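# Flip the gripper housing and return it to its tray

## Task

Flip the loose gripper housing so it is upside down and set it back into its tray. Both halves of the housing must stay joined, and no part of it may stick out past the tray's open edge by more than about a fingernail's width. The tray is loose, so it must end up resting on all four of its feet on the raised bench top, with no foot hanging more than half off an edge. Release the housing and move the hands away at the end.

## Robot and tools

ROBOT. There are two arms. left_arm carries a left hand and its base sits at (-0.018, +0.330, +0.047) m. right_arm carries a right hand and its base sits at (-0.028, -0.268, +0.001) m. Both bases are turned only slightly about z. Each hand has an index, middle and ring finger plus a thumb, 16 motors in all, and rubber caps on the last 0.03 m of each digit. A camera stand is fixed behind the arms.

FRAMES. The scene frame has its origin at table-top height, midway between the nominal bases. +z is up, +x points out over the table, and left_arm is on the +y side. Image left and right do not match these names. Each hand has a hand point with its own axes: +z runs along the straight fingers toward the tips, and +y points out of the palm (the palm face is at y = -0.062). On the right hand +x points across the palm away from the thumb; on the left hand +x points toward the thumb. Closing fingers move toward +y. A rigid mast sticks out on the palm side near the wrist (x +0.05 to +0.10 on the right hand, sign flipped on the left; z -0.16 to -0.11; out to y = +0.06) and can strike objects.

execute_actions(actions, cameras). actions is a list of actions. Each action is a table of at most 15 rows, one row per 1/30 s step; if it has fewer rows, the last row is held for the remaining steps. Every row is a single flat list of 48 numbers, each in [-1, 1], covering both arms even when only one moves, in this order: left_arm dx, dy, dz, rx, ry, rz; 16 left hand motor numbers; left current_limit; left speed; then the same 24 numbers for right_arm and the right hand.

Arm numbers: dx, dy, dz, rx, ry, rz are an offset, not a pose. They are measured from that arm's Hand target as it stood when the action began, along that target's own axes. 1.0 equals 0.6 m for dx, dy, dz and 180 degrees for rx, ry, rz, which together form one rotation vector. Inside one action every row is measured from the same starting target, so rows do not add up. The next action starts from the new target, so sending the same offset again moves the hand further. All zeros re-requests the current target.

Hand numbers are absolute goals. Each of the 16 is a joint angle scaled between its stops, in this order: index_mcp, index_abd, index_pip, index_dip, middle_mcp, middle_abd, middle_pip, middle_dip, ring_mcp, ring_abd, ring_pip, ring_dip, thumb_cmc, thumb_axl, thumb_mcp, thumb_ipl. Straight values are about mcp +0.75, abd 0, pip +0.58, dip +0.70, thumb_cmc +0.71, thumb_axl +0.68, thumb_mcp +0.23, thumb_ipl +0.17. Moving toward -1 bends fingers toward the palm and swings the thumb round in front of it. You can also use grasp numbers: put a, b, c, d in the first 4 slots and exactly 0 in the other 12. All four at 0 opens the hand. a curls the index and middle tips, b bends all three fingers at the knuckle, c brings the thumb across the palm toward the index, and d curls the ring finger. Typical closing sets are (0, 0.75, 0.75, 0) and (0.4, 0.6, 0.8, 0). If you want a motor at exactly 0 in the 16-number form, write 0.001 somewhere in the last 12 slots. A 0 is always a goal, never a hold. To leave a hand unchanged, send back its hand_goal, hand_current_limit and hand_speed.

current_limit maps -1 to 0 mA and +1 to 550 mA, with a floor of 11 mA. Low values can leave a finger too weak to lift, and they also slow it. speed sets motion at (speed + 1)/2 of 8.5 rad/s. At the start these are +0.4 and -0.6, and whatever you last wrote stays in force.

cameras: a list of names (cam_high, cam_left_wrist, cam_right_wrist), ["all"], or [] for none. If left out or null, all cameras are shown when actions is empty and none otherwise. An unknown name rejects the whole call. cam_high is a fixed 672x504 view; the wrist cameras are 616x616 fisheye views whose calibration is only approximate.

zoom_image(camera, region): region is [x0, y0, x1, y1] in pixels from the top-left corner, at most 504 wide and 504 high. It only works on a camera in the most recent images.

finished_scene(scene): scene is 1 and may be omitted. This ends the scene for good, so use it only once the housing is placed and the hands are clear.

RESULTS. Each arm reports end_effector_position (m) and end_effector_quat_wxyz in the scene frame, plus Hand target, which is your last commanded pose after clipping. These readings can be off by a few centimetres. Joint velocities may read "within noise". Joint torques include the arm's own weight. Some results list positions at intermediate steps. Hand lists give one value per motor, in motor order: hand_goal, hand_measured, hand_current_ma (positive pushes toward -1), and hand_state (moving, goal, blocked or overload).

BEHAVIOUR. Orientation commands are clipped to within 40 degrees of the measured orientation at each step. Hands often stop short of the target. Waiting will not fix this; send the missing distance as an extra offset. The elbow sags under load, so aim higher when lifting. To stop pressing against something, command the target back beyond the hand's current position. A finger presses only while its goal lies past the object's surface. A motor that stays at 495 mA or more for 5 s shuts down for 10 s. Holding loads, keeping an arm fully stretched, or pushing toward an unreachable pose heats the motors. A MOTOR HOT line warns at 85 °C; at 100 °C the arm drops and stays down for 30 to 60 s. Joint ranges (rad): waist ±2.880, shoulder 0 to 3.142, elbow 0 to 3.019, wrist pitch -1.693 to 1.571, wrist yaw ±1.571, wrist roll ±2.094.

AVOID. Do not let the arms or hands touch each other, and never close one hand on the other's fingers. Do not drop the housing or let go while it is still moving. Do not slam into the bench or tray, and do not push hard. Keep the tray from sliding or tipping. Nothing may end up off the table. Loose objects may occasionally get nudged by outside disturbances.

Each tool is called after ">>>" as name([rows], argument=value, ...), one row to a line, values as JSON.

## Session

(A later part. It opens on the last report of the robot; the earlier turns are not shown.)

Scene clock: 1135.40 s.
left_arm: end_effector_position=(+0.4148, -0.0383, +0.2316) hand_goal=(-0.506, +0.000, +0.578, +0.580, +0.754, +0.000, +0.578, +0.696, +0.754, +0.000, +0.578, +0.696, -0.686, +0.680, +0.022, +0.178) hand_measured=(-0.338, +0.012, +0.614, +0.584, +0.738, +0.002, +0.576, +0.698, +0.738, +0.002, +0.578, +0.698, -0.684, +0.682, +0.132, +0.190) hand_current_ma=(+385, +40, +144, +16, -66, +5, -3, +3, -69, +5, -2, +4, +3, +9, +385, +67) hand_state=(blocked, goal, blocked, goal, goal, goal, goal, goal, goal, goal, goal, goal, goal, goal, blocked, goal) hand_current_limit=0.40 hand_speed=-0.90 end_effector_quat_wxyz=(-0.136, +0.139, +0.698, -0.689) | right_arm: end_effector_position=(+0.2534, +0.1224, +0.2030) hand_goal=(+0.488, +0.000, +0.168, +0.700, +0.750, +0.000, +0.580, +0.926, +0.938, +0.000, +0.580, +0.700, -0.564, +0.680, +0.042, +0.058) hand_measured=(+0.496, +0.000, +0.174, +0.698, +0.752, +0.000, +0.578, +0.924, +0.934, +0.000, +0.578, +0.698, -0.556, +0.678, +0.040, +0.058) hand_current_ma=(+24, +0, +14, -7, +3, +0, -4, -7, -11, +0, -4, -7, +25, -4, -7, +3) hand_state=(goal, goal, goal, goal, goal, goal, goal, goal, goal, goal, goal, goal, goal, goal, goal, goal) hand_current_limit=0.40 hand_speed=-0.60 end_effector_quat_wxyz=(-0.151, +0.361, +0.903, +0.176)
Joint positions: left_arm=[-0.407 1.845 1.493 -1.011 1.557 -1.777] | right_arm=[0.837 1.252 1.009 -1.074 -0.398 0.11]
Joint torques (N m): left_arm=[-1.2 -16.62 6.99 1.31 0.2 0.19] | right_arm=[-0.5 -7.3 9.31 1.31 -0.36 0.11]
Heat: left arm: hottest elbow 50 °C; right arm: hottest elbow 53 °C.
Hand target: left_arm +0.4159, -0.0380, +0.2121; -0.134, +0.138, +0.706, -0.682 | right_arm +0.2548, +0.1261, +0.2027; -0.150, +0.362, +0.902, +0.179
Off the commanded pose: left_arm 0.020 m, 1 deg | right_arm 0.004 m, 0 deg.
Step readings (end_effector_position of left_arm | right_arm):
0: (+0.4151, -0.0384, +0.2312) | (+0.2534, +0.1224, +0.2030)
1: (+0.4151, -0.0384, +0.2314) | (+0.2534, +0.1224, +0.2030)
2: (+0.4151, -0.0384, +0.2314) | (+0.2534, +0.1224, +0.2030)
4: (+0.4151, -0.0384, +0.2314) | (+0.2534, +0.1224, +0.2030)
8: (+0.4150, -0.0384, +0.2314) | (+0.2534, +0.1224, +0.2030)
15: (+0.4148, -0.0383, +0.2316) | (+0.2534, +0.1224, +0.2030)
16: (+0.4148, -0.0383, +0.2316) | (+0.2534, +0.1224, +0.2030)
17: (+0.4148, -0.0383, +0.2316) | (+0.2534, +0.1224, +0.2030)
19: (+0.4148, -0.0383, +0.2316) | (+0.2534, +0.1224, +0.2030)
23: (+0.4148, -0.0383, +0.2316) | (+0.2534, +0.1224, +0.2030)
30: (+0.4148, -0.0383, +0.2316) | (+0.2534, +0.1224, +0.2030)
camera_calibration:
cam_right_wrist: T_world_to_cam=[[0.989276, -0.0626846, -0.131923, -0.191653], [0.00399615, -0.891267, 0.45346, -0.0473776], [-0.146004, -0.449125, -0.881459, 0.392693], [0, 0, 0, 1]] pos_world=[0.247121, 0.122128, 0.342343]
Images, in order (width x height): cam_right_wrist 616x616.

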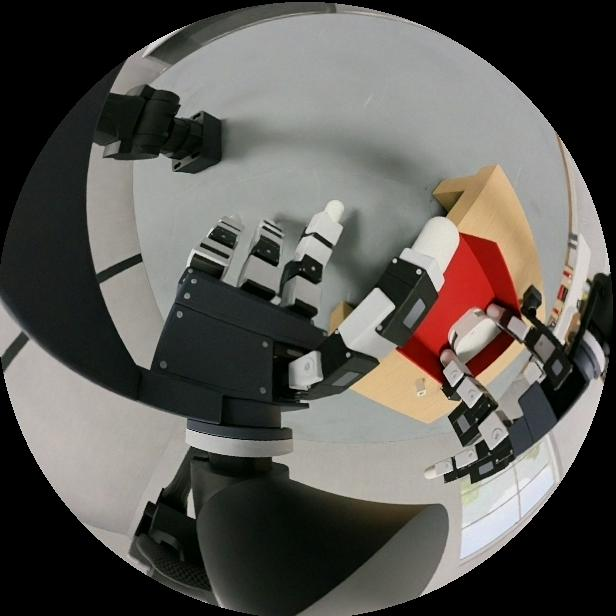

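>>> execute_actions([
  [[0,-0.033,0,0,0,0,-0.507,0,0.577,0.58,0.754,0,0.577,0.696,0.754,0,0.577,0.696,-0.686,0.68,0.022,0.178,0.4,-0.9,0,0,0,0,0,0,0,0,0.75,0,0,0,0,0,0,0,0,0,0,0,0,0,0.4,-0.6]],
  [[0,-0.03,0,0,0,0,-0.507,0,0.577,0.58,0.754,0,0.577,0.696,0.754,0,0.577,0.696,-0.686,0.68,0.022,0.178,0.4,-0.9,0,0,0,0,0,0,0,0,0.75,0,0,0,0,0,0,0,0,0,0,0,0,0,0.4,-0.6]],
], cameras=["cam_right_wrist"])

>>> zoom_image(camera="cam_right_wrist", region=[430, 270, 550, 390])

Scene clock: 1144.80 s.
left_arm: end_effector_position=(+0.4131, -0.0361, +0.2334) hand_goal=(-0.506, +0.000, +0.578, +0.580, +0.754, +0.000, +0.578, +0.696, +0.754, +0.000, +0.578, +0.696, -0.686, +0.680, +0.022, +0.178) hand_measured=(-0.338, +0.008, +0.616, +0.592, +0.738, +0.002, +0.576, +0.698, +0.738, +0.002, +0.578, +0.698, -0.702, +0.680, +0.122, +0.190) hand_current_ma=(+385, +26, +159, +41, -66, +5, -3, +3, -69, +5, -2, +4, -60, +0, +385, +67) hand_state=(blocked, goal, blocked, goal, goal, goal, goal, goal, goal, goal, goal, goal, goal, goal, blocked, goal) hand_current_limit=0.40 hand_speed=-0.90 end_effector_quat_wxyz=(-0.141, +0.131, +0.705, -0.682) | right_arm: end_effector_position=(+0.2534, +0.1224, +0.2030) hand_goal=(+0.488, +0.000, +0.168, +0.700, +0.750, +0.000, +0.580, +0.926, +0.938, +0.000, +0.580, +0.700, -0.564, +0.680, +0.042, +0.058) hand_measured=(+0.496, +0.000, +0.174, +0.698, +0.752, +0.000, +0.578, +0.924, +0.934, +0.000, +0.578, +0.698, -0.556, +0.678, +0.040, +0.058) hand_current_ma=(+24, +0, +14, -7, +3, +0, -4, -7, -11, +0, -4, -7, +25, -4, -7, +3) hand_state=(goal, goal, goal, goal, goal, goal, goal, goal, goal, goal, goal, goal, goal, goal, goal, goal) hand_current_limit=0.40 hand_speed=-0.60 end_effector_quat_wxyz=(-0.151, +0.361, +0.903, +0.176)
Joint positions: left_arm=[-0.407 1.837 1.493 -1.013 1.54 -1.803] | right_arm=[0.837 1.252 1.009 -1.074 -0.398 0.11]
Joint torques (N m): left_arm=[-1.32 -19.49 10.25 0.35 0.91 -0.2] | right_arm=[-0.44 -7.36 9.29 1.32 -0.32 0.1]
Heat: left arm: hottest elbow 48 °C; right arm: hottest elbow 53 °C.
Hand target: left_arm +0.4154, -0.0392, +0.2499; -0.134, +0.138, +0.706, -0.682 | right_arm +0.2548, +0.1261, +0.2027; -0.150, +0.362, +0.902, +0.179
Off the commanded pose: left_arm 0.017 m, 1 deg | right_arm 0.004 m, 0 deg.
Step readings (end_effector_position of left_arm | right_arm):
0: (+0.4148, -0.0383, +0.2316) | (+0.2534, +0.1224, +0.2030)
1: (+0.4148, -0.0383, +0.2316) | (+0.2534, +0.1224, +0.2030)
2: (+0.4147, -0.0383, +0.2319) | (+0.2534, +0.1224, +0.2030)
4: (+0.4147, -0.0381, +0.2321) | (+0.2534, +0.1224, +0.2030)
8: (+0.4147, -0.0378, +0.2324) | (+0.2534, +0.1224, +0.2030)
15: (+0.4145, -0.0376, +0.2324) | (+0.2534, +0.1224, +0.2030)
16: (+0.4145, -0.0376, +0.2323) | (+0.2534, +0.1224, +0.2030)
17: (+0.4144, -0.0375, +0.2327) | (+0.2534, +0.1224, +0.2030)
19: (+0.4142, -0.0371, +0.2329) | (+0.2534, +0.1224, +0.2030)
23: (+0.4137, -0.0365, +0.2334) | (+0.2534, +0.1224, +0.2030)
30: (+0.4133, -0.0362, +0.2334) | (+0.2534, +0.1224, +0.2030)
camera_calibration:
cam_right_wrist: T_world_to_cam=[[0.989276, -0.0626846, -0.131923, -0.191653], [0.00399615, -0.891267, 0.45346, -0.0473776], [-0.146004, -0.449125, -0.881459, 0.392693], [0, 0, 0, 1]] pos_world=[0.247121, 0.122128, 0.342343]
Images, in order (width x height): cam_right_wrist 616x616.

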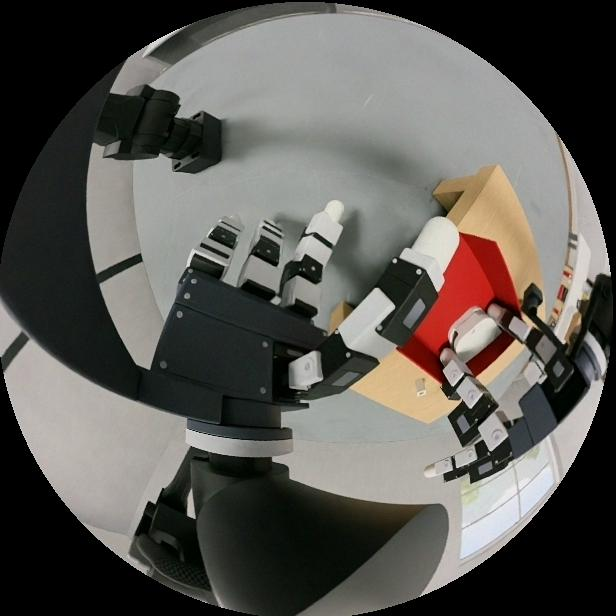

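Scaled by 4.200 from the camera's 616x616 image, which has a finer 880x880 frame.

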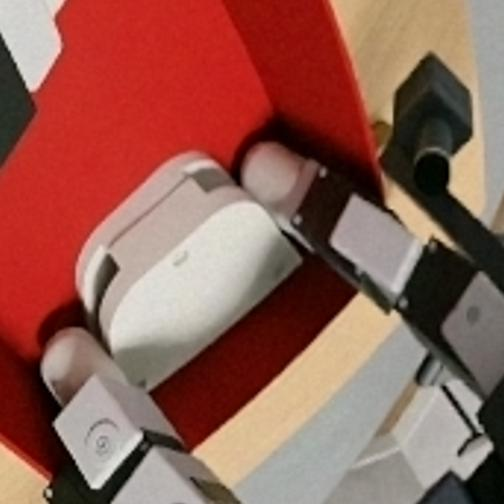

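>>> execute_actions([
  [[0,-0.01,0,0,0,0,-0.28,0,0.577,0.58,0.754,0,0.577,0.696,0.754,0,0.577,0.696,-0.686,0.68,0.26,0.178,0.4,-0.8,0,0,0,0,0,0,0,0,0.75,0,0,0,0,0,0,0,0,0,0,0,0,0,0.4,-0.6]],
  [[0,0.03,0,0,0,0,-0.28,0,0.577,0.58,0.754,0,0.577,0.696,0.754,0,0.577,0.696,-0.686,0.68,0.26,0.178,0.4,-0.8,0,0,0,0,0,0,0,0,0.75,0,0,0,0,0,0,0,0,0,0,0,0,0,0.4,-0.6]],
  [[0,0.03,0,0,0,0,-0.28,0,0.577,0.58,0.754,0,0.577,0.696,0.754,0,0.577,0.696,-0.686,0.68,0.26,0.178,0.4,-0.8,0,0,0,0,0,0,0,0,0.75,0,0,0,0,0,0,0,0,0,0,0,0,0,0.4,-0.6]],
], cameras=["cam_right_wrist"])

>>> zoom_image(camera="cam_right_wrist", region=[430, 270, 550, 390])

Scene clock: 1158.67 s.
left_arm: end_effector_position=(+0.4131, -0.0370, +0.2346) hand_goal=(-0.280, +0.000, +0.578, +0.580, +0.754, +0.000, +0.578, +0.696, +0.754, +0.000, +0.578, +0.696, -0.686, +0.680, +0.260, +0.178) hand_measured=(-0.302, +0.006, +0.570, +0.580, +0.738, +0.002, +0.576, +0.698, +0.738, +0.002, +0.578, +0.698, -0.676, +0.680, +0.230, +0.174) hand_current_ma=(-92, +21, -30, -2, -66, +5, -3, +3, -69, +5, -2, +4, +41, +1, -161, -20) hand_state=(blocked, goal, goal, goal, goal, goal, goal, goal, goal, goal, goal, goal, goal, goal, blocked, goal) hand_current_limit=0.40 hand_speed=-0.80 end_effector_quat_wxyz=(-0.138, +0.135, +0.703, -0.684) | right_arm: end_effector_position=(+0.2534, +0.1224, +0.2030) hand_goal=(+0.488, +0.000, +0.168, +0.700, +0.750, +0.000, +0.580, +0.926, +0.938, +0.000, +0.580, +0.700, -0.564, +0.680, +0.042, +0.058) hand_measured=(+0.496, +0.000, +0.174, +0.698, +0.752, +0.000, +0.578, +0.924, +0.934, +0.000, +0.578, +0.698, -0.556, +0.678, +0.040, +0.058) hand_current_ma=(+24, +0, +14, -7, +3, +0, -4, -7, -11, +0, -4, -7, +25, -4, -7, +3) hand_state=(goal, goal, goal, goal, goal, goal, goal, goal, goal, goal, goal, goal, goal, goal, goal, goal) hand_current_limit=0.40 hand_speed=-0.60 end_effector_quat_wxyz=(-0.151, +0.361, +0.903, +0.176)
Joint positions: left_arm=[-0.407 1.833 1.487 -0.991 1.545 -1.815] | right_arm=[0.837 1.252 1.009 -1.074 -0.398 0.11]
Joint torques (N m): left_arm=[-1.49 -16.62 7.57 1.14 0.72 0.19] | right_arm=[-0.73 -7.18 9.28 1.4 -0.35 0.12]
Heat: left arm: hottest elbow 49 °C; right arm: hottest elbow 53 °C.
Hand target: left_arm +0.4160, -0.0382, +0.2201; -0.134, +0.138, +0.706, -0.682 | right_arm +0.2548, +0.1261, +0.2027; -0.150, +0.362, +0.902, +0.179
Off the commanded pose: left_arm 0.015 m, 1 deg | right_arm 0.004 m, 0 deg.
Step readings (end_effector_position of left_arm | right_arm):
0: (+0.4131, -0.0361, +0.2334) | (+0.2534, +0.1224, +0.2030)
1: (+0.4131, -0.0361, +0.2334) | (+0.2534, +0.1224, +0.2030)
2: (+0.4130, -0.0360, +0.2336) | (+0.2534, +0.1224, +0.2030)
4: (+0.4128, -0.0359, +0.2337) | (+0.2534, +0.1224, +0.2030)
8: (+0.4124, -0.0356, +0.2350) | (+0.2534, +0.1224, +0.2030)
15: (+0.4119, -0.0359, +0.2357) | (+0.2534, +0.1224, +0.2030)
16: (+0.4119, -0.0359, +0.2358) | (+0.2534, +0.1224, +0.2030)
17: (+0.4119, -0.0359, +0.2358) | (+0.2534, +0.1224, +0.2030)
19: (+0.4121, -0.0360, +0.2358) | (+0.2534, +0.1224, +0.2030)
23: (+0.4127, -0.0362, +0.2358) | (+0.2534, +0.1224, +0.2030)
30: (+0.4132, -0.0364, +0.2358) | (+0.2534, +0.1224, +0.2030)
31: (+0.4133, -0.0365, +0.2358) | (+0.2534, +0.1224, +0.2030)
32: (+0.4133, -0.0365, +0.2356) | (+0.2534, +0.1224, +0.2030)
34: (+0.4131, -0.0365, +0.2349) | (+0.2534, +0.1224, +0.2030)
38: (+0.4129, -0.0367, +0.2347) | (+0.2534, +0.1224, +0.2030)
45: (+0.4130, -0.0369, +0.2346) | (+0.2534, +0.1224, +0.2030)
camera_calibration:
cam_right_wrist: T_world_to_cam=[[0.989276, -0.0626846, -0.131923, -0.191653], [0.00399615, -0.891267, 0.45346, -0.0473776], [-0.146004, -0.449125, -0.881459, 0.392693], [0, 0, 0, 1]] pos_world=[0.247121, 0.122128, 0.342343]
Images, in order (width x height): cam_right_wrist 616x616.

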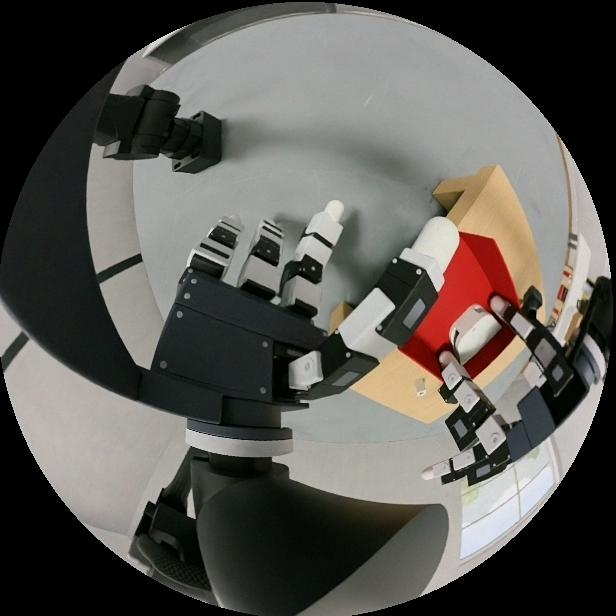

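Scaled by 4.200 from the camera's 616x616 image, which has a finer 880x880 frame.

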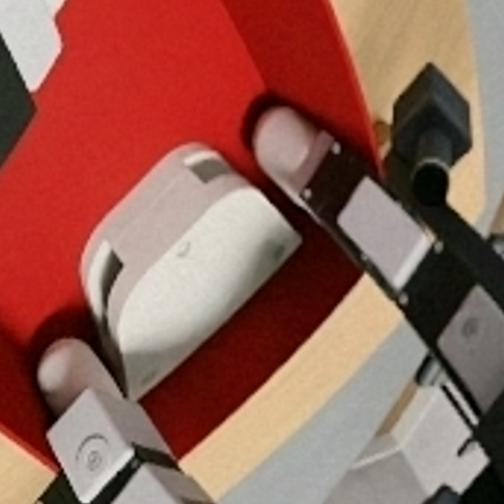

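>>> execute_actions([
  [[0,0.008,0,0,0,0,-0.325,0,0.577,0.58,0.754,0,0.577,0.696,0.754,0,0.577,0.696,-0.686,0.68,0.2,0.178,0.4,-0.8,0,0,0,0,0,0,0,0,0.75,0,0,0,0,0,0,0,0,0,0,0,0,0,0.4,-0.6]],
  [[0,0.008,0,0,0,0,-0.325,0,0.577,0.58,0.754,0,0.577,0.696,0.754,0,0.577,0.696,-0.686,0.68,0.2,0.178,0.4,-0.8,0,0,0,0,0,0,0,0,0.75,0,0,0,0,0,0,0,0,0,0,0,0,0,0.4,-0.6]],
  [[0,0.008,0,0,0,0,-0.325,0,0.577,0.58,0.754,0,0.577,0.696,0.754,0,0.577,0.696,-0.686,0.68,0.2,0.178,0.4,-0.8,0,0,0,0,0,0,0,0,0.75,0,0,0,0,0,0,0,0,0,0,0,0,0,0.4,-0.6]],
], cameras=["cam_right_wrist"])

>>> zoom_image(camera="cam_right_wrist", region=[430, 270, 550, 390])

Scene clock: 1168.27 s.
left_arm: end_effector_position=(+0.4126, -0.0378, +0.2324) hand_goal=(-0.324, +0.000, +0.578, +0.580, +0.754, +0.000, +0.578, +0.696, +0.754, +0.000, +0.578, +0.696, -0.686, +0.680, +0.200, +0.178) hand_measured=(-0.310, +0.014, +0.590, +0.578, +0.738, +0.002, +0.576, +0.698, +0.738, +0.002, +0.578, +0.698, -0.680, +0.680, +0.200, +0.176) hand_current_ma=(+58, +44, +42, -7, -66, +5, -3, +3, -69, +5, -2, +4, +23, +1, +4, -6) hand_state=(goal, goal, goal, goal, goal, goal, goal, goal, goal, goal, goal, goal, goal, goal, goal, goal) hand_current_limit=0.40 hand_speed=-0.80 end_effector_quat_wxyz=(-0.136, +0.139, +0.698, -0.689) | right_arm: end_effector_position=(+0.2534, +0.1224, +0.2030) hand_goal=(+0.488, +0.000, +0.168, +0.700, +0.750, +0.000, +0.580, +0.926, +0.938, +0.000, +0.580, +0.700, -0.564, +0.680, +0.042, +0.058) hand_measured=(+0.496, +0.000, +0.174, +0.698, +0.752, +0.000, +0.578, +0.924, +0.934, +0.000, +0.578, +0.698, -0.556, +0.678, +0.040, +0.058) hand_current_ma=(+24, +0, +14, -7, +3, +0, -4, -7, -11, +0, -4, -7, +25, -4, -7, +3) hand_state=(goal, goal, goal, goal, goal, goal, goal, goal, goal, goal, goal, goal, goal, goal, goal, goal) hand_current_limit=0.40 hand_speed=-0.60 end_effector_quat_wxyz=(-0.151, +0.361, +0.903, +0.176)
Joint positions: left_arm=[-0.407 1.833 1.475 -0.968 1.556 -1.815] | right_arm=[0.837 1.252 1.009 -1.074 -0.398 0.11]
Joint torques (N m): left_arm=[-1.32 -15.38 6.99 1.22 0.31 0.28] | right_arm=[-0.62 -7.82 9.33 1.35 -0.34 0.1]
Heat: left arm: hottest elbow 47 °C; right arm: hottest elbow 53 °C.
Hand target: left_arm +0.4161, -0.0377, +0.2057; -0.134, +0.138, +0.706, -0.682 | right_arm +0.2548, +0.1261, +0.2027; -0.150, +0.362, +0.902, +0.179
Off the commanded pose: left_arm 0.027 m, 1 deg | right_arm 0.004 m, 0 deg.
Step readings (end_effector_position of left_arm | right_arm):
0: (+0.4131, -0.0370, +0.2346) | (+0.2534, +0.1224, +0.2030)
1: (+0.4131, -0.0370, +0.2346) | (+0.2534, +0.1224, +0.2030)
2: (+0.4130, -0.0370, +0.2346) | (+0.2534, +0.1224, +0.2030)
4: (+0.4131, -0.0370, +0.2341) | (+0.2534, +0.1224, +0.2030)
8: (+0.4131, -0.0372, +0.2335) | (+0.2534, +0.1224, +0.2030)
15: (+0.4131, -0.0373, +0.2333) | (+0.2534, +0.1224, +0.2030)
16: (+0.4132, -0.0373, +0.2333) | (+0.2534, +0.1224, +0.2030)
17: (+0.4131, -0.0373, +0.2332) | (+0.2534, +0.1224, +0.2030)
19: (+0.4131, -0.0373, +0.2330) | (+0.2534, +0.1224, +0.2030)
23: (+0.4129, -0.0375, +0.2330) | (+0.2534, +0.1224, +0.2030)
30: (+0.4130, -0.0375, +0.2329) | (+0.2534, +0.1224, +0.2030)
31: (+0.4129, -0.0375, +0.2328) | (+0.2534, +0.1224, +0.2030)
32: (+0.4128, -0.0375, +0.2327) | (+0.2534, +0.1224, +0.2030)
34: (+0.4127, -0.0376, +0.2326) | (+0.2534, +0.1224, +0.2030)
38: (+0.4126, -0.0377, +0.2326) | (+0.2534, +0.1224, +0.2030)
45: (+0.4126, -0.0377, +0.2324) | (+0.2534, +0.1224, +0.2030)
camera_calibration:
cam_right_wrist: T_world_to_cam=[[0.989276, -0.0626846, -0.131923, -0.191653], [0.00399615, -0.891267, 0.45346, -0.0473776], [-0.146004, -0.449125, -0.881459, 0.392693], [0, 0, 0, 1]] pos_world=[0.247121, 0.122128, 0.342343]
Images, in order (width x height): cam_right_wrist 616x616.

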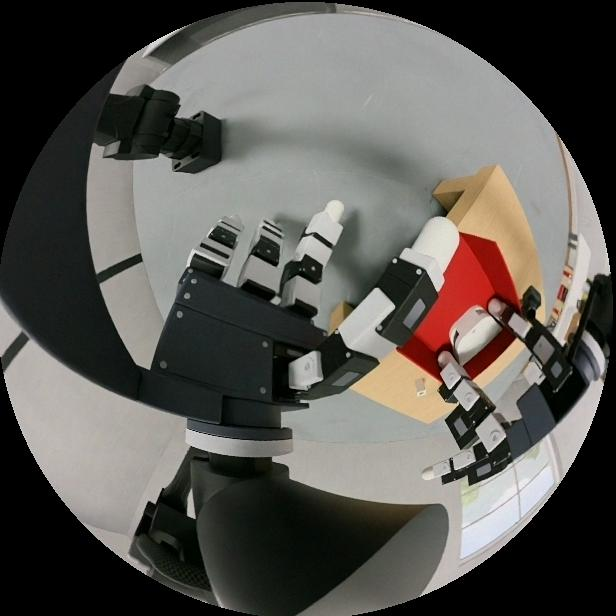

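Scaled by 4.200 from the camera's 616x616 image, which has a finer 880x880 frame.

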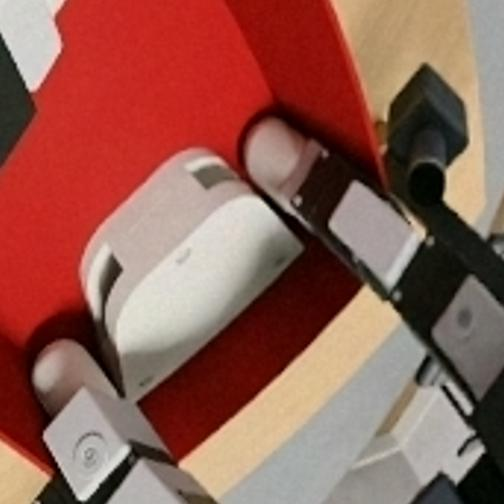

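>>> execute_actions([
  [[0,0,0,0,0,0,-0.352,0,0.577,0.58,0.754,0,0.577,0.696,0.754,0,0.577,0.696,-0.686,0.68,0.185,0.178,0.4,-0.8,0,0,0,0,0,0,0,0,0.75,0,0,0,0,0,0,0,0,0,0,0,0,0,0.4,-0.6]],
  [[0,0,0,0,0,0,-0.352,0,0.577,0.58,0.754,0,0.577,0.696,0.754,0,0.577,0.696,-0.686,0.68,0.185,0.178,0.4,-0.8,0,0,0,0,0,0,0,0,0.75,0,0,0,0,0,0,0,0,0,0,0,0,0,0.4,-0.6]],
], cameras=["cam_right_wrist"])

>>> zoom_image(camera="cam_right_wrist", region=[430, 270, 550, 390])

Scene clock: 1189.00 s.
left_arm: end_effector_position=(+0.4129, -0.0379, +0.2324) hand_goal=(-0.352, +0.000, +0.578, +0.580, +0.754, +0.000, +0.578, +0.696, +0.754, +0.000, +0.578, +0.696, -0.686, +0.680, +0.186, +0.178) hand_measured=(-0.310, +0.016, +0.592, +0.578, +0.738, +0.002, +0.576, +0.698, +0.738, +0.002, +0.578, +0.698, -0.680, +0.680, +0.192, +0.178) hand_current_ma=(+186, +56, +48, -9, -66, +5, -3, +3, -69, +5, -2, +4, +23, +1, +32, -2) hand_state=(blocked, goal, goal, goal, goal, goal, goal, goal, goal, goal, goal, goal, goal, goal, goal, goal) hand_current_limit=0.40 hand_speed=-0.80 end_effector_quat_wxyz=(-0.136, +0.140, +0.698, -0.689) | right_arm: end_effector_position=(+0.2534, +0.1224, +0.2030) hand_goal=(+0.488, +0.000, +0.168, +0.700, +0.750, +0.000, +0.580, +0.926, +0.938, +0.000, +0.580, +0.700, -0.564, +0.680, +0.042, +0.058) hand_measured=(+0.496, +0.000, +0.174, +0.698, +0.752, +0.000, +0.578, +0.924, +0.934, +0.000, +0.578, +0.698, -0.556, +0.678, +0.040, +0.058) hand_current_ma=(+24, +0, +14, -7, +3, +0, -4, -7, -11, +0, -4, -7, +25, -4, -7, +3) hand_state=(goal, goal, goal, goal, goal, goal, goal, goal, goal, goal, goal, goal, goal, goal, goal, goal) hand_current_limit=0.40 hand_speed=-0.60 end_effector_quat_wxyz=(-0.151, +0.361, +0.903, +0.176)
Joint positions: left_arm=[-0.407 1.833 1.475 -0.965 1.556 -1.817] | right_arm=[0.837 1.252 1.009 -1.074 -0.398 0.11]
Joint torques (N m): left_arm=[-0.91 -16.32 7.06 1.31 0.31 0.3] | right_arm=[-0.38 -7.59 9.35 1.28 -0.35 0.11]
Heat: left arm: hottest elbow 45 °C; right arm: hottest elbow 53 °C.
Hand target: left_arm +0.4161, -0.0377, +0.2057; -0.134, +0.138, +0.706, -0.682 | right_arm +0.2548, +0.1261, +0.2027; -0.150, +0.362, +0.902, +0.179
Off the commanded pose: left_arm 0.027 m, 1 deg | right_arm 0.004 m, 0 deg.
Step readings (end_effector_position of left_arm | right_arm):
0: (+0.4126, -0.0378, +0.2324) | (+0.2534, +0.1224, +0.2030)
1: (+0.4126, -0.0378, +0.2324) | (+0.2534, +0.1224, +0.2030)
2: (+0.4126, -0.0378, +0.2324) | (+0.2534, +0.1224, +0.2030)
4: (+0.4127, -0.0378, +0.2324) | (+0.2534, +0.1224, +0.2030)
8: (+0.4128, -0.0378, +0.2324) | (+0.2534, +0.1224, +0.2030)
15: (+0.4129, -0.0379, +0.2324) | (+0.2534, +0.1224, +0.2030)
16: (+0.4129, -0.0379, +0.2324) | (+0.2534, +0.1224, +0.2030)
17: (+0.4129, -0.0379, +0.2324) | (+0.2534, +0.1224, +0.2030)
19: (+0.4129, -0.0379, +0.2324) | (+0.2534, +0.1224, +0.2030)
23: (+0.4129, -0.0379, +0.2324) | (+0.2534, +0.1224, +0.2030)
30: (+0.4129, -0.0379, +0.2324) | (+0.2534, +0.1224, +0.2030)
camera_calibration:
cam_right_wrist: T_world_to_cam=[[0.989276, -0.0626846, -0.131923, -0.191653], [0.00399615, -0.891267, 0.45346, -0.0473776], [-0.146004, -0.449125, -0.881459, 0.392693], [0, 0, 0, 1]] pos_world=[0.247121, 0.122128, 0.342343]
Images, in order (width x height): cam_right_wrist 616x616.

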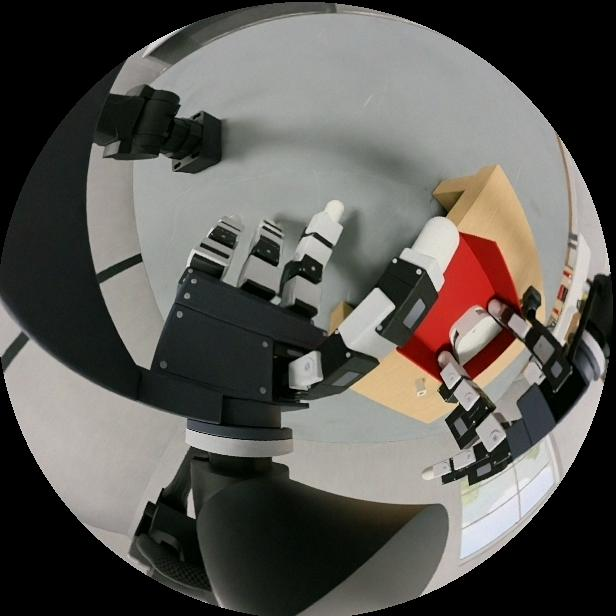

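Scaled by 4.200 from the camera's 616x616 image, which has a finer 880x880 frame.

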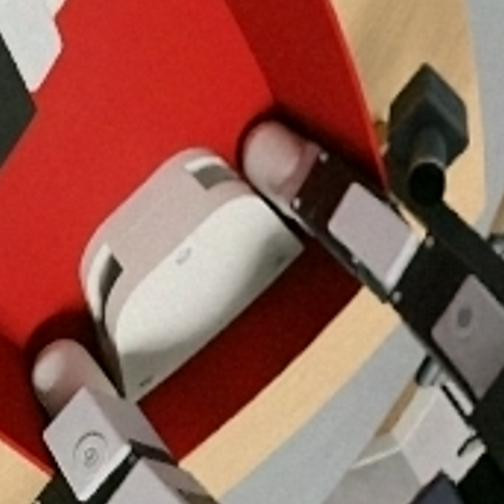

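>>> execute_actions([
  [[0,-0.055,0,0,0,0,-0.352,0,0.577,0.58,0.754,0,0.577,0.696,0.754,0,0.577,0.696,-0.686,0.68,0.185,0.178,0.4,-0.6,0,0,0,0,0,0,0,0,0.75,0,0,0,0,0,0,0,0,0,0,0,0,0,0.4,-0.6]],
  [[0,0,0,0,0,0,-0.352,0,0.577,0.58,0.754,0,0.577,0.696,0.754,0,0.577,0.696,-0.686,0.68,0.185,0.178,0.4,-0.6,0,0,0,0,0,0,0,0,0.75,0,0,0,0,0,0,0,0,0,0,0,0,0,0.4,-0.6]],
], cameras=["cam_right_wrist"])

>>> zoom_image(camera="cam_right_wrist", region=[430, 270, 550, 390])

Scene clock: 1200.67 s.
left_arm: end_effector_position=(+0.4116, -0.0368, +0.2335) hand_goal=(-0.352, +0.000, +0.578, +0.580, +0.754, +0.000, +0.578, +0.696, +0.754, +0.000, +0.578, +0.696, -0.686, +0.680, +0.186, +0.178) hand_measured=(-0.318, +0.000, +0.592, +0.578, +0.738, +0.002, +0.576, +0.698, +0.738, +0.002, +0.578, +0.698, -0.682, +0.680, +0.188, +0.178) hand_current_ma=(+151, -2, +51, -9, -66, +5, -3, +3, -69, +5, -2, +4, +14, +1, +11, -2) hand_state=(blocked, goal, goal, goal, goal, goal, goal, goal, goal, goal, goal, goal, goal, goal, goal, goal) hand_current_limit=0.40 hand_speed=-0.60 end_effector_quat_wxyz=(-0.141, +0.133, +0.702, -0.685) | right_arm: end_effector_position=(+0.2534, +0.1224, +0.2030) hand_goal=(+0.488, +0.000, +0.168, +0.700, +0.750, +0.000, +0.580, +0.926, +0.938, +0.000, +0.580, +0.700, -0.564, +0.680, +0.042, +0.058) hand_measured=(+0.496, +0.000, +0.174, +0.698, +0.752, +0.000, +0.578, +0.924, +0.934, +0.000, +0.578, +0.698, -0.556, +0.678, +0.040, +0.058) hand_current_ma=(+24, +0, +14, -7, +3, +0, -4, -7, -11, +0, -4, -7, +25, -4, -7, +3) hand_state=(goal, goal, goal, goal, goal, goal, goal, goal, goal, goal, goal, goal, goal, goal, goal, goal) hand_current_limit=0.40 hand_speed=-0.60 end_effector_quat_wxyz=(-0.151, +0.361, +0.903, +0.176)
Joint positions: left_arm=[-0.407 1.829 1.475 -0.965 1.549 -1.837] | right_arm=[0.837 1.252 1.009 -1.074 -0.398 0.11]
Joint torques (N m): left_arm=[-1.49 -18.43 9.62 0.46 0.55 -0.05] | right_arm=[-0.97 -7.71 9.29 1.37 -0.35 0.12]
Heat: left arm: hottest elbow 45 °C; right arm: hottest elbow 53 °C.
Hand target: left_arm +0.4157, -0.0388, +0.2386; -0.134, +0.138, +0.706, -0.682 | right_arm +0.2548, +0.1261, +0.2027; -0.150, +0.362, +0.902, +0.179
Off the commanded pose: left_arm 0.007 m, 1 deg | right_arm 0.004 m, 0 deg.
Step readings (end_effector_position of left_arm | right_arm):
0: (+0.4129, -0.0379, +0.2324) | (+0.2534, +0.1224, +0.2030)
1: (+0.4129, -0.0379, +0.2324) | (+0.2534, +0.1224, +0.2030)
2: (+0.4127, -0.0378, +0.2325) | (+0.2534, +0.1224, +0.2030)
4: (+0.4125, -0.0377, +0.2331) | (+0.2534, +0.1224, +0.2030)
8: (+0.4122, -0.0373, +0.2334) | (+0.2534, +0.1224, +0.2030)
15: (+0.4119, -0.0370, +0.2335) | (+0.2534, +0.1224, +0.2030)
16: (+0.4119, -0.0369, +0.2336) | (+0.2534, +0.1224, +0.2030)
17: (+0.4119, -0.0369, +0.2335) | (+0.2534, +0.1224, +0.2030)
19: (+0.4118, -0.0369, +0.2335) | (+0.2534, +0.1224, +0.2030)
23: (+0.4117, -0.0368, +0.2335) | (+0.2534, +0.1224, +0.2030)
30: (+0.4116, -0.0368, +0.2335) | (+0.2534, +0.1224, +0.2030)
camera_calibration:
cam_right_wrist: T_world_to_cam=[[0.989276, -0.0626846, -0.131923, -0.191653], [0.00399615, -0.891267, 0.45346, -0.0473776], [-0.146004, -0.449125, -0.881459, 0.392693], [0, 0, 0, 1]] pos_world=[0.247121, 0.122128, 0.342343]
Images, in order (width x height): cam_right_wrist 616x616.

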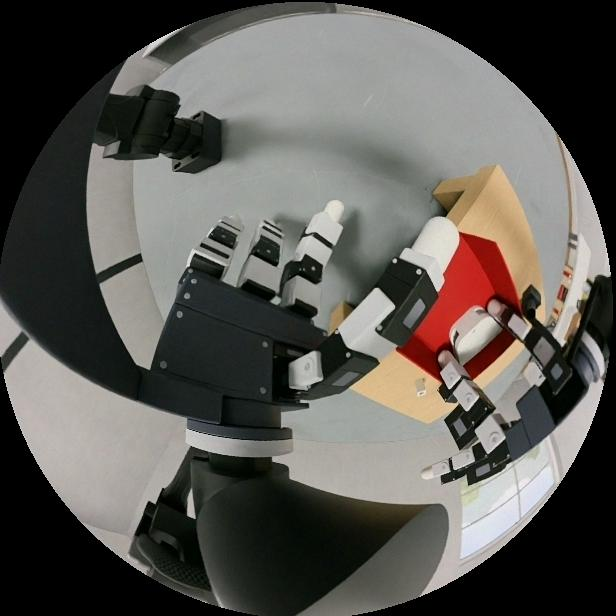

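Scaled by 4.200 from the camera's 616x616 image, which has a finer 880x880 frame.

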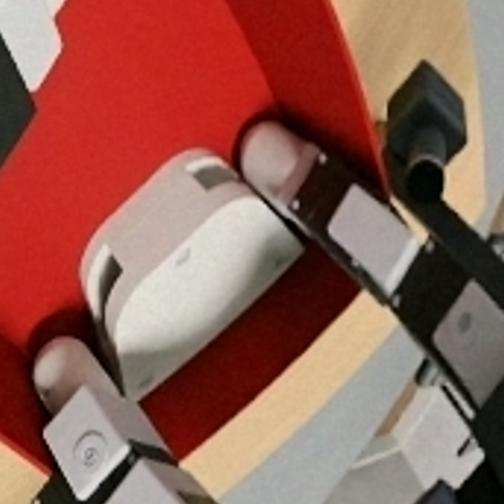

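>>> execute_actions([
  [[0,-0.04,0,0,0,0,-0.352,0,0.577,0.58,0.754,0,0.577,0.696,0.754,0,0.577,0.696,-0.686,0.68,0.185,0.178,0.4,-0.6,0,0,0,0,0,0,0,0,0.75,0,0,0,0,0,0,0,0,0,0,0,0,0,0.4,-0.6]],
  [[0,-0.04,0,0,0,0,-0.352,0,0.577,0.58,0.754,0,0.577,0.696,0.754,0,0.577,0.696,-0.686,0.68,0.185,0.178,0.4,-0.6,0,0,0,0,0,0,0,0,0.75,0,0,0,0,0,0,0,0,0,0,0,0,0,0.4,-0.6]],
], cameras=["cam_left_wrist","cam_right_wrist"])

>>> zoom_image(camera="cam_right_wrist", region=[430, 270, 550, 390])

>>> zoom_image(camera="cam_left_wrist", region=[40, 60, 280, 300])

Scene clock: 1218.47 s.
left_arm: end_effector_position=(+0.4077, -0.0341, +0.2634) hand_goal=(-0.352, +0.000, +0.578, +0.580, +0.754, +0.000, +0.578, +0.696, +0.754, +0.000, +0.578, +0.696, -0.686, +0.680, +0.186, +0.178) hand_measured=(-0.352, -0.002, +0.580, +0.578, +0.738, +0.002, +0.576, +0.698, +0.738, +0.002, +0.578, +0.698, -0.682, +0.680, +0.188, +0.178) hand_current_ma=(+0, -5, +7, -9, -66, +5, -3, +3, -69, +5, -2, +4, +11, +1, +10, -2) hand_state=(goal, goal, goal, goal, goal, goal, goal, goal, goal, goal, goal, goal, goal, goal, goal, goal) hand_current_limit=0.40 hand_speed=-0.60 end_effector_quat_wxyz=(-0.146, +0.125, +0.708, -0.680) | right_arm: end_effector_position=(+0.2534, +0.1224, +0.2030) hand_goal=(+0.488, +0.000, +0.168, +0.700, +0.750, +0.000, +0.580, +0.926, +0.938, +0.000, +0.580, +0.700, -0.564, +0.680, +0.042, +0.058) hand_measured=(+0.496, +0.000, +0.174, +0.698, +0.752, +0.000, +0.578, +0.924, +0.934, +0.000, +0.578, +0.698, -0.556, +0.678, +0.040, +0.058) hand_current_ma=(+24, +0, +14, -7, +3, +0, -4, -7, -11, +0, -4, -7, +25, -4, -7, +3) hand_state=(goal, goal, goal, goal, goal, goal, goal, goal, goal, goal, goal, goal, goal, goal, goal, goal) hand_current_limit=0.40 hand_speed=-0.60 end_effector_quat_wxyz=(-0.151, +0.361, +0.903, +0.176)
Joint positions: left_arm=[-0.407 1.788 1.501 -0.991 1.536 -1.901] | right_arm=[0.837 1.252 1.009 -1.074 -0.398 0.11]
Joint torques (N m): left_arm=[-1.32 -19.19 12.14 0.49 0.98 -0.19] | right_arm=[-0.38 -7.47 9.33 1.36 -0.36 0.1]
Heat: left arm: hottest elbow 46 °C; right arm: hottest elbow 53 °C.
Hand target: left_arm +0.4151, -0.0404, +0.2865; -0.134, +0.138, +0.706, -0.682 | right_arm +0.2548, +0.1261, +0.2027; -0.150, +0.362, +0.902, +0.179
Off the commanded pose: left_arm 0.025 m, 2 deg | right_arm 0.004 m, 0 deg.
Step readings (end_effector_position of left_arm | right_arm):
0: (+0.4116, -0.0367, +0.2335) | (+0.2534, +0.1224, +0.2030)
1: (+0.4116, -0.0367, +0.2335) | (+0.2534, +0.1224, +0.2030)
2: (+0.4115, -0.0366, +0.2338) | (+0.2534, +0.1224, +0.2030)
4: (+0.4109, -0.0361, +0.2348) | (+0.2534, +0.1224, +0.2030)
8: (+0.4095, -0.0349, +0.2372) | (+0.2534, +0.1224, +0.2030)
15: (+0.4088, -0.0346, +0.2377) | (+0.2534, +0.1224, +0.2030)
16: (+0.4087, -0.0346, +0.2377) | (+0.2534, +0.1224, +0.2030)
17: (+0.4083, -0.0343, +0.2383) | (+0.2534, +0.1224, +0.2030)
19: (+0.4071, -0.0338, +0.2399) | (+0.2534, +0.1224, +0.2030)
23: (+0.4066, -0.0336, +0.2490) | (+0.2534, +0.1224, +0.2030)
30: (+0.4080, -0.0342, +0.2628) | (+0.2534, +0.1224, +0.2030)
camera_calibration:
cam_left_wrist: T_world_to_cam=[[0.729206, -0.263232, 0.631639, -0.510112], [-0.127362, 0.854714, 0.503232, -0.103542], [-0.672337, -0.447407, 0.589737, 0.226123], [0, 0, 0, 1]] pos_world=[0.51082, 0.0553902, 0.240959]
cam_right_wrist: T_world_to_cam=[[0.989276, -0.0626846, -0.131923, -0.191653], [0.00399615, -0.891267, 0.45346, -0.0473776], [-0.146004, -0.449125, -0.881459, 0.392693], [0, 0, 0, 1]] pos_world=[0.247121, 0.122128, 0.342343]
Images, in order (width x height): cam_left_wrist 616x616, cam_right_wrist 616x616.

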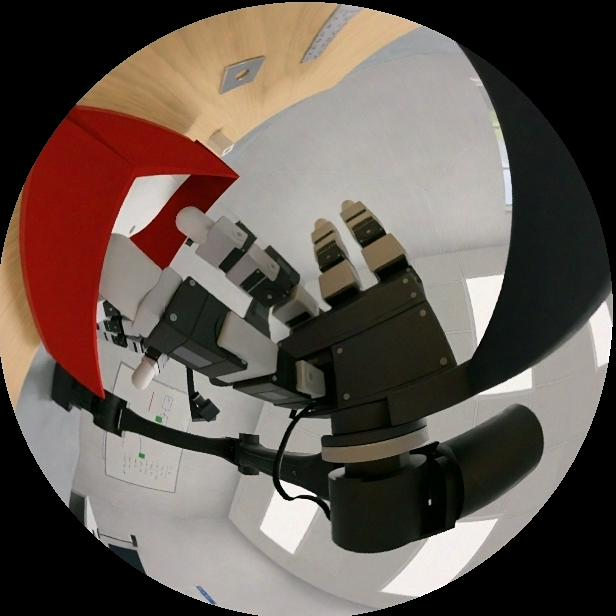

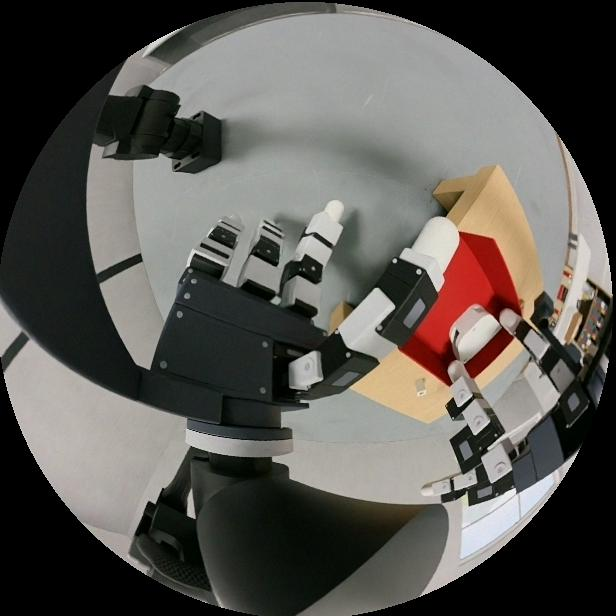

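Scaled by 4.200 from the camera's 616x616 image, which has a finer 880x880 frame.

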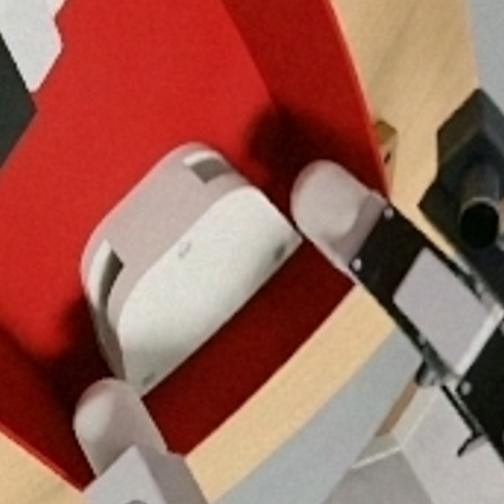

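Scaled by 2.100 from the camera's 616x616 image, which has a finer 880x880 frame.

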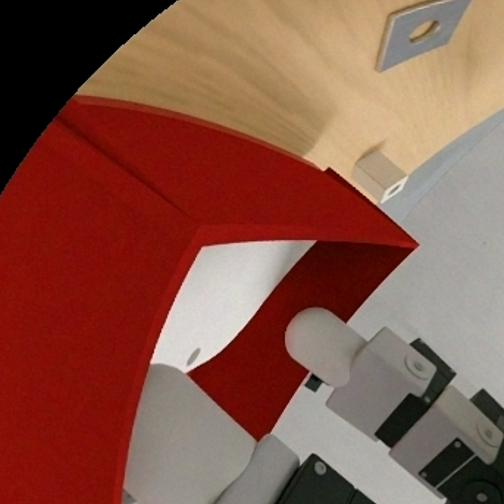

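>>> execute_actions([
  [[0,0.04,0.0014,0,0,0,-0.352,0,0.577,0.58,0.754,0,0.577,0.696,0.754,0,0.577,0.696,-0.686,0.68,0.185,0.178,0.4,-0.6,0,0,0,0,0,0,0,0,0.75,0,0,0,0,0,0,0,0,0,0,0,0,0,0.4,-0.6]],
  [[0,0.04,0.0014,0,0,0,-0.352,0,0.577,0.58,0.754,0,0.577,0.696,0.754,0,0.577,0.696,-0.686,0.68,0.185,0.178,0.4,-0.6,0,0,0,0,0,0,0,0,0.75,0,0,0,0,0,0,0,0,0,0,0,0,0,0.4,-0.6]],
  [[0,0.03,0.001,0,0,0,-0.352,0,0.577,0.58,0.754,0,0.577,0.696,0.754,0,0.577,0.696,-0.686,0.68,0.185,0.178,0.4,-0.6,0,0,0,0,0,0,0,0,0.75,0,0,0,0,0,0,0,0,0,0,0,0,0,0.4,-0.6]],
], cameras=["cam_right_wrist"])

>>> zoom_image(camera="cam_right_wrist", region=[430, 270, 550, 390])

Scene clock: 1253.13 s.
left_arm: end_effector_position=(+0.4134, -0.0369, +0.2355) hand_goal=(-0.352, +0.000, +0.578, +0.580, +0.754, +0.000, +0.578, +0.696, +0.754, +0.000, +0.578, +0.696, -0.686, +0.680, +0.186, +0.178) hand_measured=(-0.348, +0.012, +0.584, +0.578, +0.738, +0.002, +0.576, +0.698, +0.738, +0.002, +0.578, +0.698, -0.682, +0.680, +0.188, +0.178) hand_current_ma=(+16, +37, +24, -9, -66, +5, -3, +3, -69, +5, -2, +4, +10, +1, +10, -2) hand_state=(goal, goal, goal, goal, goal, goal, goal, goal, goal, goal, goal, goal, goal, goal, goal, goal) hand_current_limit=0.40 hand_speed=-0.60 end_effector_quat_wxyz=(-0.133, +0.138, +0.704, -0.684) | right_arm: end_effector_position=(+0.2534, +0.1224, +0.2030) hand_goal=(+0.488, +0.000, +0.168, +0.700, +0.750, +0.000, +0.580, +0.926, +0.938, +0.000, +0.580, +0.700, -0.564, +0.680, +0.042, +0.058) hand_measured=(+0.496, +0.000, +0.174, +0.698, +0.752, +0.000, +0.578, +0.924, +0.934, +0.000, +0.578, +0.698, -0.556, +0.678, +0.040, +0.058) hand_current_ma=(+24, +0, +14, -7, +3, +0, -4, -7, -11, +0, -4, -7, +25, -4, -7, +3) hand_state=(goal, goal, goal, goal, goal, goal, goal, goal, goal, goal, goal, goal, goal, goal, goal, goal) hand_current_limit=0.40 hand_speed=-0.60 end_effector_quat_wxyz=(-0.151, +0.361, +0.903, +0.176)
Joint positions: left_arm=[-0.407 1.813 1.458 -0.888 1.541 -1.897] | right_arm=[0.837 1.252 1.009 -1.074 -0.398 0.11]
Joint torques (N m): left_arm=[-1.73 -16.03 7.94 1.69 0.74 0.11] | right_arm=[-0.26 -7.47 9.24 1.32 -0.37 0.08]
Heat: left arm: hottest elbow 54 °C; right arm: hottest elbow 53 °C.
Hand target: left_arm +0.4151, -0.0403, +0.2205; -0.134, +0.138, +0.706, -0.682 | right_arm +0.2548, +0.1261, +0.2027; -0.150, +0.362, +0.902, +0.179
Off the commanded pose: left_arm 0.015 m, 0 deg | right_arm 0.004 m, 0 deg.
Step readings (end_effector_position of left_arm | right_arm):
0: (+0.4076, -0.0341, +0.2634) | (+0.2534, +0.1224, +0.2030)
1: (+0.4076, -0.0341, +0.2634) | (+0.2534, +0.1224, +0.2030)
2: (+0.4076, -0.0341, +0.2634) | (+0.2534, +0.1224, +0.2030)
4: (+0.4081, -0.0343, +0.2634) | (+0.2534, +0.1224, +0.2030)
8: (+0.4098, -0.0350, +0.2634) | (+0.2534, +0.1224, +0.2030)
15: (+0.4118, -0.0358, +0.2634) | (+0.2534, +0.1224, +0.2030)
16: (+0.4119, -0.0359, +0.2634) | (+0.2534, +0.1224, +0.2030)
17: (+0.4123, -0.0360, +0.2634) | (+0.2534, +0.1224, +0.2030)
19: (+0.4128, -0.0362, +0.2624) | (+0.2534, +0.1224, +0.2030)
23: (+0.4121, -0.0359, +0.2563) | (+0.2534, +0.1224, +0.2030)
30: (+0.4128, -0.0361, +0.2462) | (+0.2534, +0.1224, +0.2030)
31: (+0.4129, -0.0362, +0.2458) | (+0.2534, +0.1224, +0.2030)
32: (+0.4130, -0.0363, +0.2449) | (+0.2534, +0.1224, +0.2030)
34: (+0.4131, -0.0363, +0.2433) | (+0.2534, +0.1224, +0.2030)
38: (+0.4123, -0.0360, +0.2364) | (+0.2534, +0.1224, +0.2030)
45: (+0.4131, -0.0367, +0.2355) | (+0.2534, +0.1224, +0.2030)
camera_calibration:
cam_right_wrist: T_world_to_cam=[[0.989276, -0.0626846, -0.131923, -0.191653], [0.00399615, -0.891267, 0.45346, -0.0473776], [-0.146004, -0.449125, -0.881459, 0.392693], [0, 0, 0, 1]] pos_world=[0.247121, 0.122128, 0.342343]
Images, in order (width x height): cam_right_wrist 616x616.

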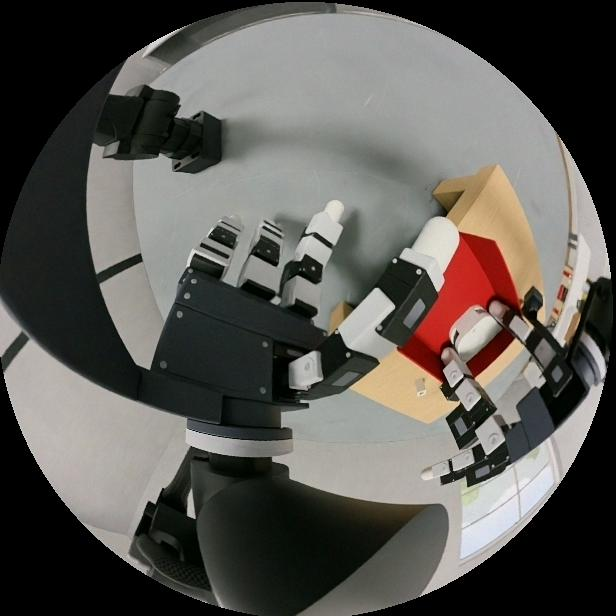

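Scaled by 4.200 from the camera's 616x616 image, which has a finer 880x880 frame.

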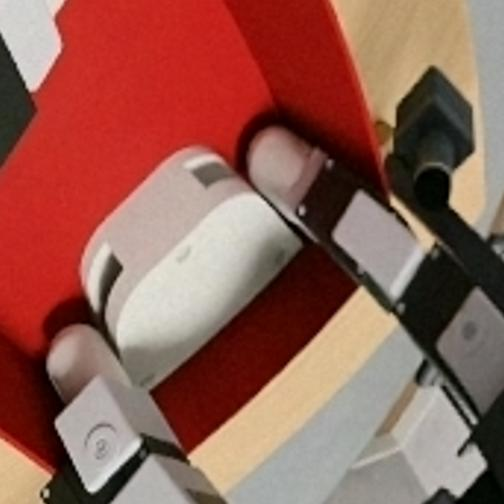

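>>> execute_actions([
  [[0,0.012,0,0,0,0,-0.352,0,0.577,0.58,0.754,0,0.577,0.696,0.754,0,0.577,0.696,-0.686,0.68,0.185,0.178,0.4,-0.6,0,0,0,0,0,0,0,0,0.75,0,0,0,0,0,0,0,0,0,0,0,0,0,0.4,-0.6]],
  [[0,0.012,0,0,0,0,-0.352,0,0.577,0.58,0.754,0,0.577,0.696,0.754,0,0.577,0.696,-0.686,0.68,0.185,0.178,0.4,-0.6,0,0,0,0,0,0,0,0,0.75,0,0,0,0,0,0,0,0,0,0,0,0,0,0.4,-0.6]],
], cameras=[])

Scene clock: 1267.37 s.
left_arm: end_effector_position=(+0.4124, -0.0373, +0.2335) hand_goal=(-0.352, +0.000, +0.578, +0.580, +0.754, +0.000, +0.578, +0.696, +0.754, +0.000, +0.578, +0.696, -0.686, +0.680, +0.186, +0.178) hand_measured=(-0.340, +0.014, +0.590, +0.578, +0.738, +0.002, +0.576, +0.698, +0.738, +0.002, +0.578, +0.698, -0.682, +0.680, +0.188, +0.178) hand_current_ma=(+51, +45, +47, -9, -66, +5, -3, +3, -69, +5, -2, +4, +13, +1, +10, -2) hand_state=(goal, goal, goal, goal, goal, goal, goal, goal, goal, goal, goal, goal, goal, goal, goal, goal) hand_current_limit=0.40 hand_speed=-0.60 end_effector_quat_wxyz=(-0.132, +0.141, +0.700, -0.688) | right_arm: end_effector_position=(+0.2534, +0.1224, +0.2030) hand_goal=(+0.488, +0.000, +0.168, +0.700, +0.750, +0.000, +0.580, +0.926, +0.938, +0.000, +0.580, +0.700, -0.564, +0.680, +0.042, +0.058) hand_measured=(+0.496, +0.000, +0.174, +0.698, +0.752, +0.000, +0.578, +0.924, +0.934, +0.000, +0.578, +0.698, -0.556, +0.678, +0.040, +0.058) hand_current_ma=(+24, +0, +14, -7, +3, +0, -4, -7, -11, +0, -4, -7, +25, -4, -7, +3) hand_state=(goal, goal, goal, goal, goal, goal, goal, goal, goal, goal, goal, goal, goal, goal, goal, goal) hand_current_limit=0.40 hand_speed=-0.60 end_effector_quat_wxyz=(-0.151, +0.361, +0.903, +0.176)
Joint positions: left_arm=[-0.407 1.813 1.447 -0.869 1.551 -1.898] | right_arm=[0.837 1.252 1.009 -1.074 -0.398 0.11]
Joint torques (N m): left_arm=[-1.55 -15.44 7.19 1.39 0.4 0.25] | right_arm=[-0.26 -7.77 9.29 1.33 -0.33 0.11]
Heat: left arm: hottest elbow 50 °C; right arm: hottest elbow 53 °C.
Hand target: left_arm +0.4152, -0.0399, +0.2061; -0.134, +0.138, +0.706, -0.682 | right_arm +0.2548, +0.1261, +0.2027; -0.150, +0.362, +0.902, +0.179
Off the commanded pose: left_arm 0.028 m, 1 deg | right_arm 0.004 m, 0 deg.
Step readings (end_effector_position of left_arm | right_arm):
0: (+0.4134, -0.0369, +0.2355) | (+0.2534, +0.1224, +0.2030)
1: (+0.4133, -0.0369, +0.2354) | (+0.2534, +0.1224, +0.2030)
2: (+0.4133, -0.0369, +0.2353) | (+0.2534, +0.1224, +0.2030)
4: (+0.4131, -0.0369, +0.2350) | (+0.2534, +0.1224, +0.2030)
8: (+0.4128, -0.0369, +0.2343) | (+0.2534, +0.1224, +0.2030)
15: (+0.4129, -0.0371, +0.2341) | (+0.2534, +0.1224, +0.2030)
16: (+0.4128, -0.0370, +0.2340) | (+0.2534, +0.1224, +0.2030)
17: (+0.4128, -0.0371, +0.2339) | (+0.2534, +0.1224, +0.2030)
19: (+0.4127, -0.0371, +0.2337) | (+0.2534, +0.1224, +0.2030)
23: (+0.4124, -0.0372, +0.2335) | (+0.2534, +0.1224, +0.2030)
30: (+0.4124, -0.0373, +0.2334) | (+0.2534, +0.1224, +0.2030)
No camera images: "cameras" was empty.

>>> execute_actions([
  [[0.0017,-0.065,0.0042,0,0,0,-0.352,0,0.577,0.58,0.754,0,0.577,0.696,0.754,0,0.577,0.696,-0.686,0.68,0.185,0.178,0.4,-0.6,0,0,0,0,0,0,0,0,0.75,0,0,0,0,0,0,0,0,0,0,0,0,0,0.4,-0.6]],
  [[0,0,0,0,0,0,-0.342,0,0.577,0.58,0.754,0,0.577,0.696,0.754,0,0.577,0.696,-0.686,0.68,0.175,0.178,0.4,-0.6,0,0,0,0,0,0,0,0,0.75,0,0,0,0,0,0,0,0,0,0,0,0,0,0.4,-0.6]],
], cameras=["cam_right_wrist"])

>>> zoom_image(camera="cam_right_wrist", region=[430, 270, 550, 390])

Scene clock: 1282.30 s.
left_arm: end_effector_position=(+0.4091, -0.0372, +0.2339) hand_goal=(-0.342, +0.000, +0.578, +0.580, +0.754, +0.000, +0.578, +0.696, +0.754, +0.000, +0.578, +0.696, -0.686, +0.680, +0.176, +0.178) hand_measured=(-0.336, -0.004, +0.590, +0.578, +0.738, +0.002, +0.576, +0.698, +0.738, +0.002, +0.578, +0.698, -0.686, +0.680, +0.180, +0.178) hand_current_ma=(+23, -12, +47, -9, -66, +5, -3, +3, -69, +5, -2, +4, -3, +1, +13, -2) hand_state=(goal, goal, goal, goal, goal, goal, goal, goal, goal, goal, goal, goal, goal, goal, goal, goal) hand_current_limit=0.40 hand_speed=-0.60 end_effector_quat_wxyz=(-0.144, +0.130, +0.705, -0.682) | right_arm: end_effector_position=(+0.2534, +0.1224, +0.2030) hand_goal=(+0.488, +0.000, +0.168, +0.700, +0.750, +0.000, +0.580, +0.926, +0.938, +0.000, +0.580, +0.700, -0.564, +0.680, +0.042, +0.058) hand_measured=(+0.496, +0.000, +0.174, +0.698, +0.752, +0.000, +0.578, +0.924, +0.934, +0.000, +0.578, +0.698, -0.556, +0.678, +0.040, +0.058) hand_current_ma=(+24, +0, +14, -7, +3, +0, -4, -7, -11, +0, -4, -7, +25, -4, -7, +3) hand_state=(goal, goal, goal, goal, goal, goal, goal, goal, goal, goal, goal, goal, goal, goal, goal, goal) hand_current_limit=0.40 hand_speed=-0.60 end_effector_quat_wxyz=(-0.151, +0.361, +0.903, +0.176)
Joint positions: left_arm=[-0.411 1.811 1.447 -0.867 1.542 -1.937] | right_arm=[0.837 1.252 1.009 -1.074 -0.398 0.11]
Joint torques (N m): left_arm=[-2.43 -18.73 10.18 0.91 0.69 -0.16] | right_arm=[-0.56 -7.53 9.18 1.4 -0.35 0.11]
Heat: left arm: hottest elbow 48 °C; right arm: hottest elbow 53 °C.
Hand target: left_arm +0.4127, -0.0432, +0.2450; -0.134, +0.138, +0.706, -0.682 | right_arm +0.2548, +0.1261, +0.2027; -0.150, +0.362, +0.902, +0.179
Off the commanded pose: left_arm 0.013 m, 1 deg | right_arm 0.004 m, 0 deg.
Step readings (end_effector_position of left_arm | right_arm):
0: (+0.4124, -0.0373, +0.2335) | (+0.2534, +0.1224, +0.2030)
1: (+0.4124, -0.0373, +0.2335) | (+0.2534, +0.1224, +0.2030)
2: (+0.4122, -0.0372, +0.2335) | (+0.2534, +0.1224, +0.2030)
4: (+0.4117, -0.0372, +0.2336) | (+0.2534, +0.1224, +0.2030)
8: (+0.4104, -0.0378, +0.2339) | (+0.2534, +0.1224, +0.2030)
15: (+0.4095, -0.0375, +0.2339) | (+0.2534, +0.1224, +0.2030)
16: (+0.4095, -0.0375, +0.2339) | (+0.2534, +0.1224, +0.2030)
17: (+0.4094, -0.0374, +0.2338) | (+0.2534, +0.1224, +0.2030)
19: (+0.4093, -0.0373, +0.2338) | (+0.2534, +0.1224, +0.2030)
23: (+0.4092, -0.0373, +0.2338) | (+0.2534, +0.1224, +0.2030)
30: (+0.4090, -0.0371, +0.2338) | (+0.2534, +0.1224, +0.2030)
camera_calibration:
cam_right_wrist: T_world_to_cam=[[0.989276, -0.0626846, -0.131923, -0.191653], [0.00399615, -0.891267, 0.45346, -0.0473776], [-0.146004, -0.449125, -0.881459, 0.392693], [0, 0, 0, 1]] pos_world=[0.247121, 0.122128, 0.342343]
Images, in order (width x height): cam_right_wrist 616x616.

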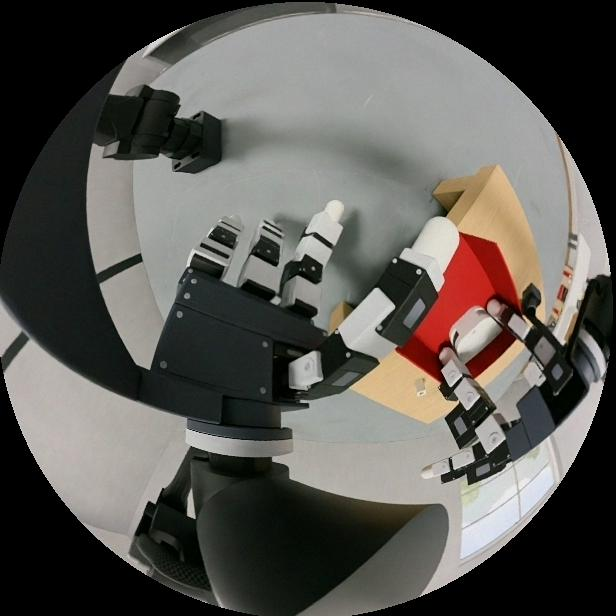

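Scaled by 4.200 from the camera's 616x616 image, which has a finer 880x880 frame.

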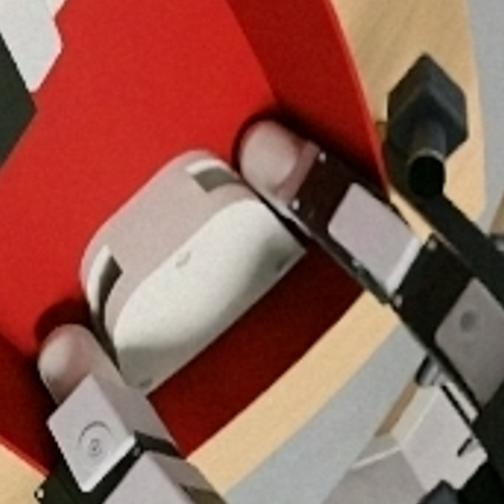

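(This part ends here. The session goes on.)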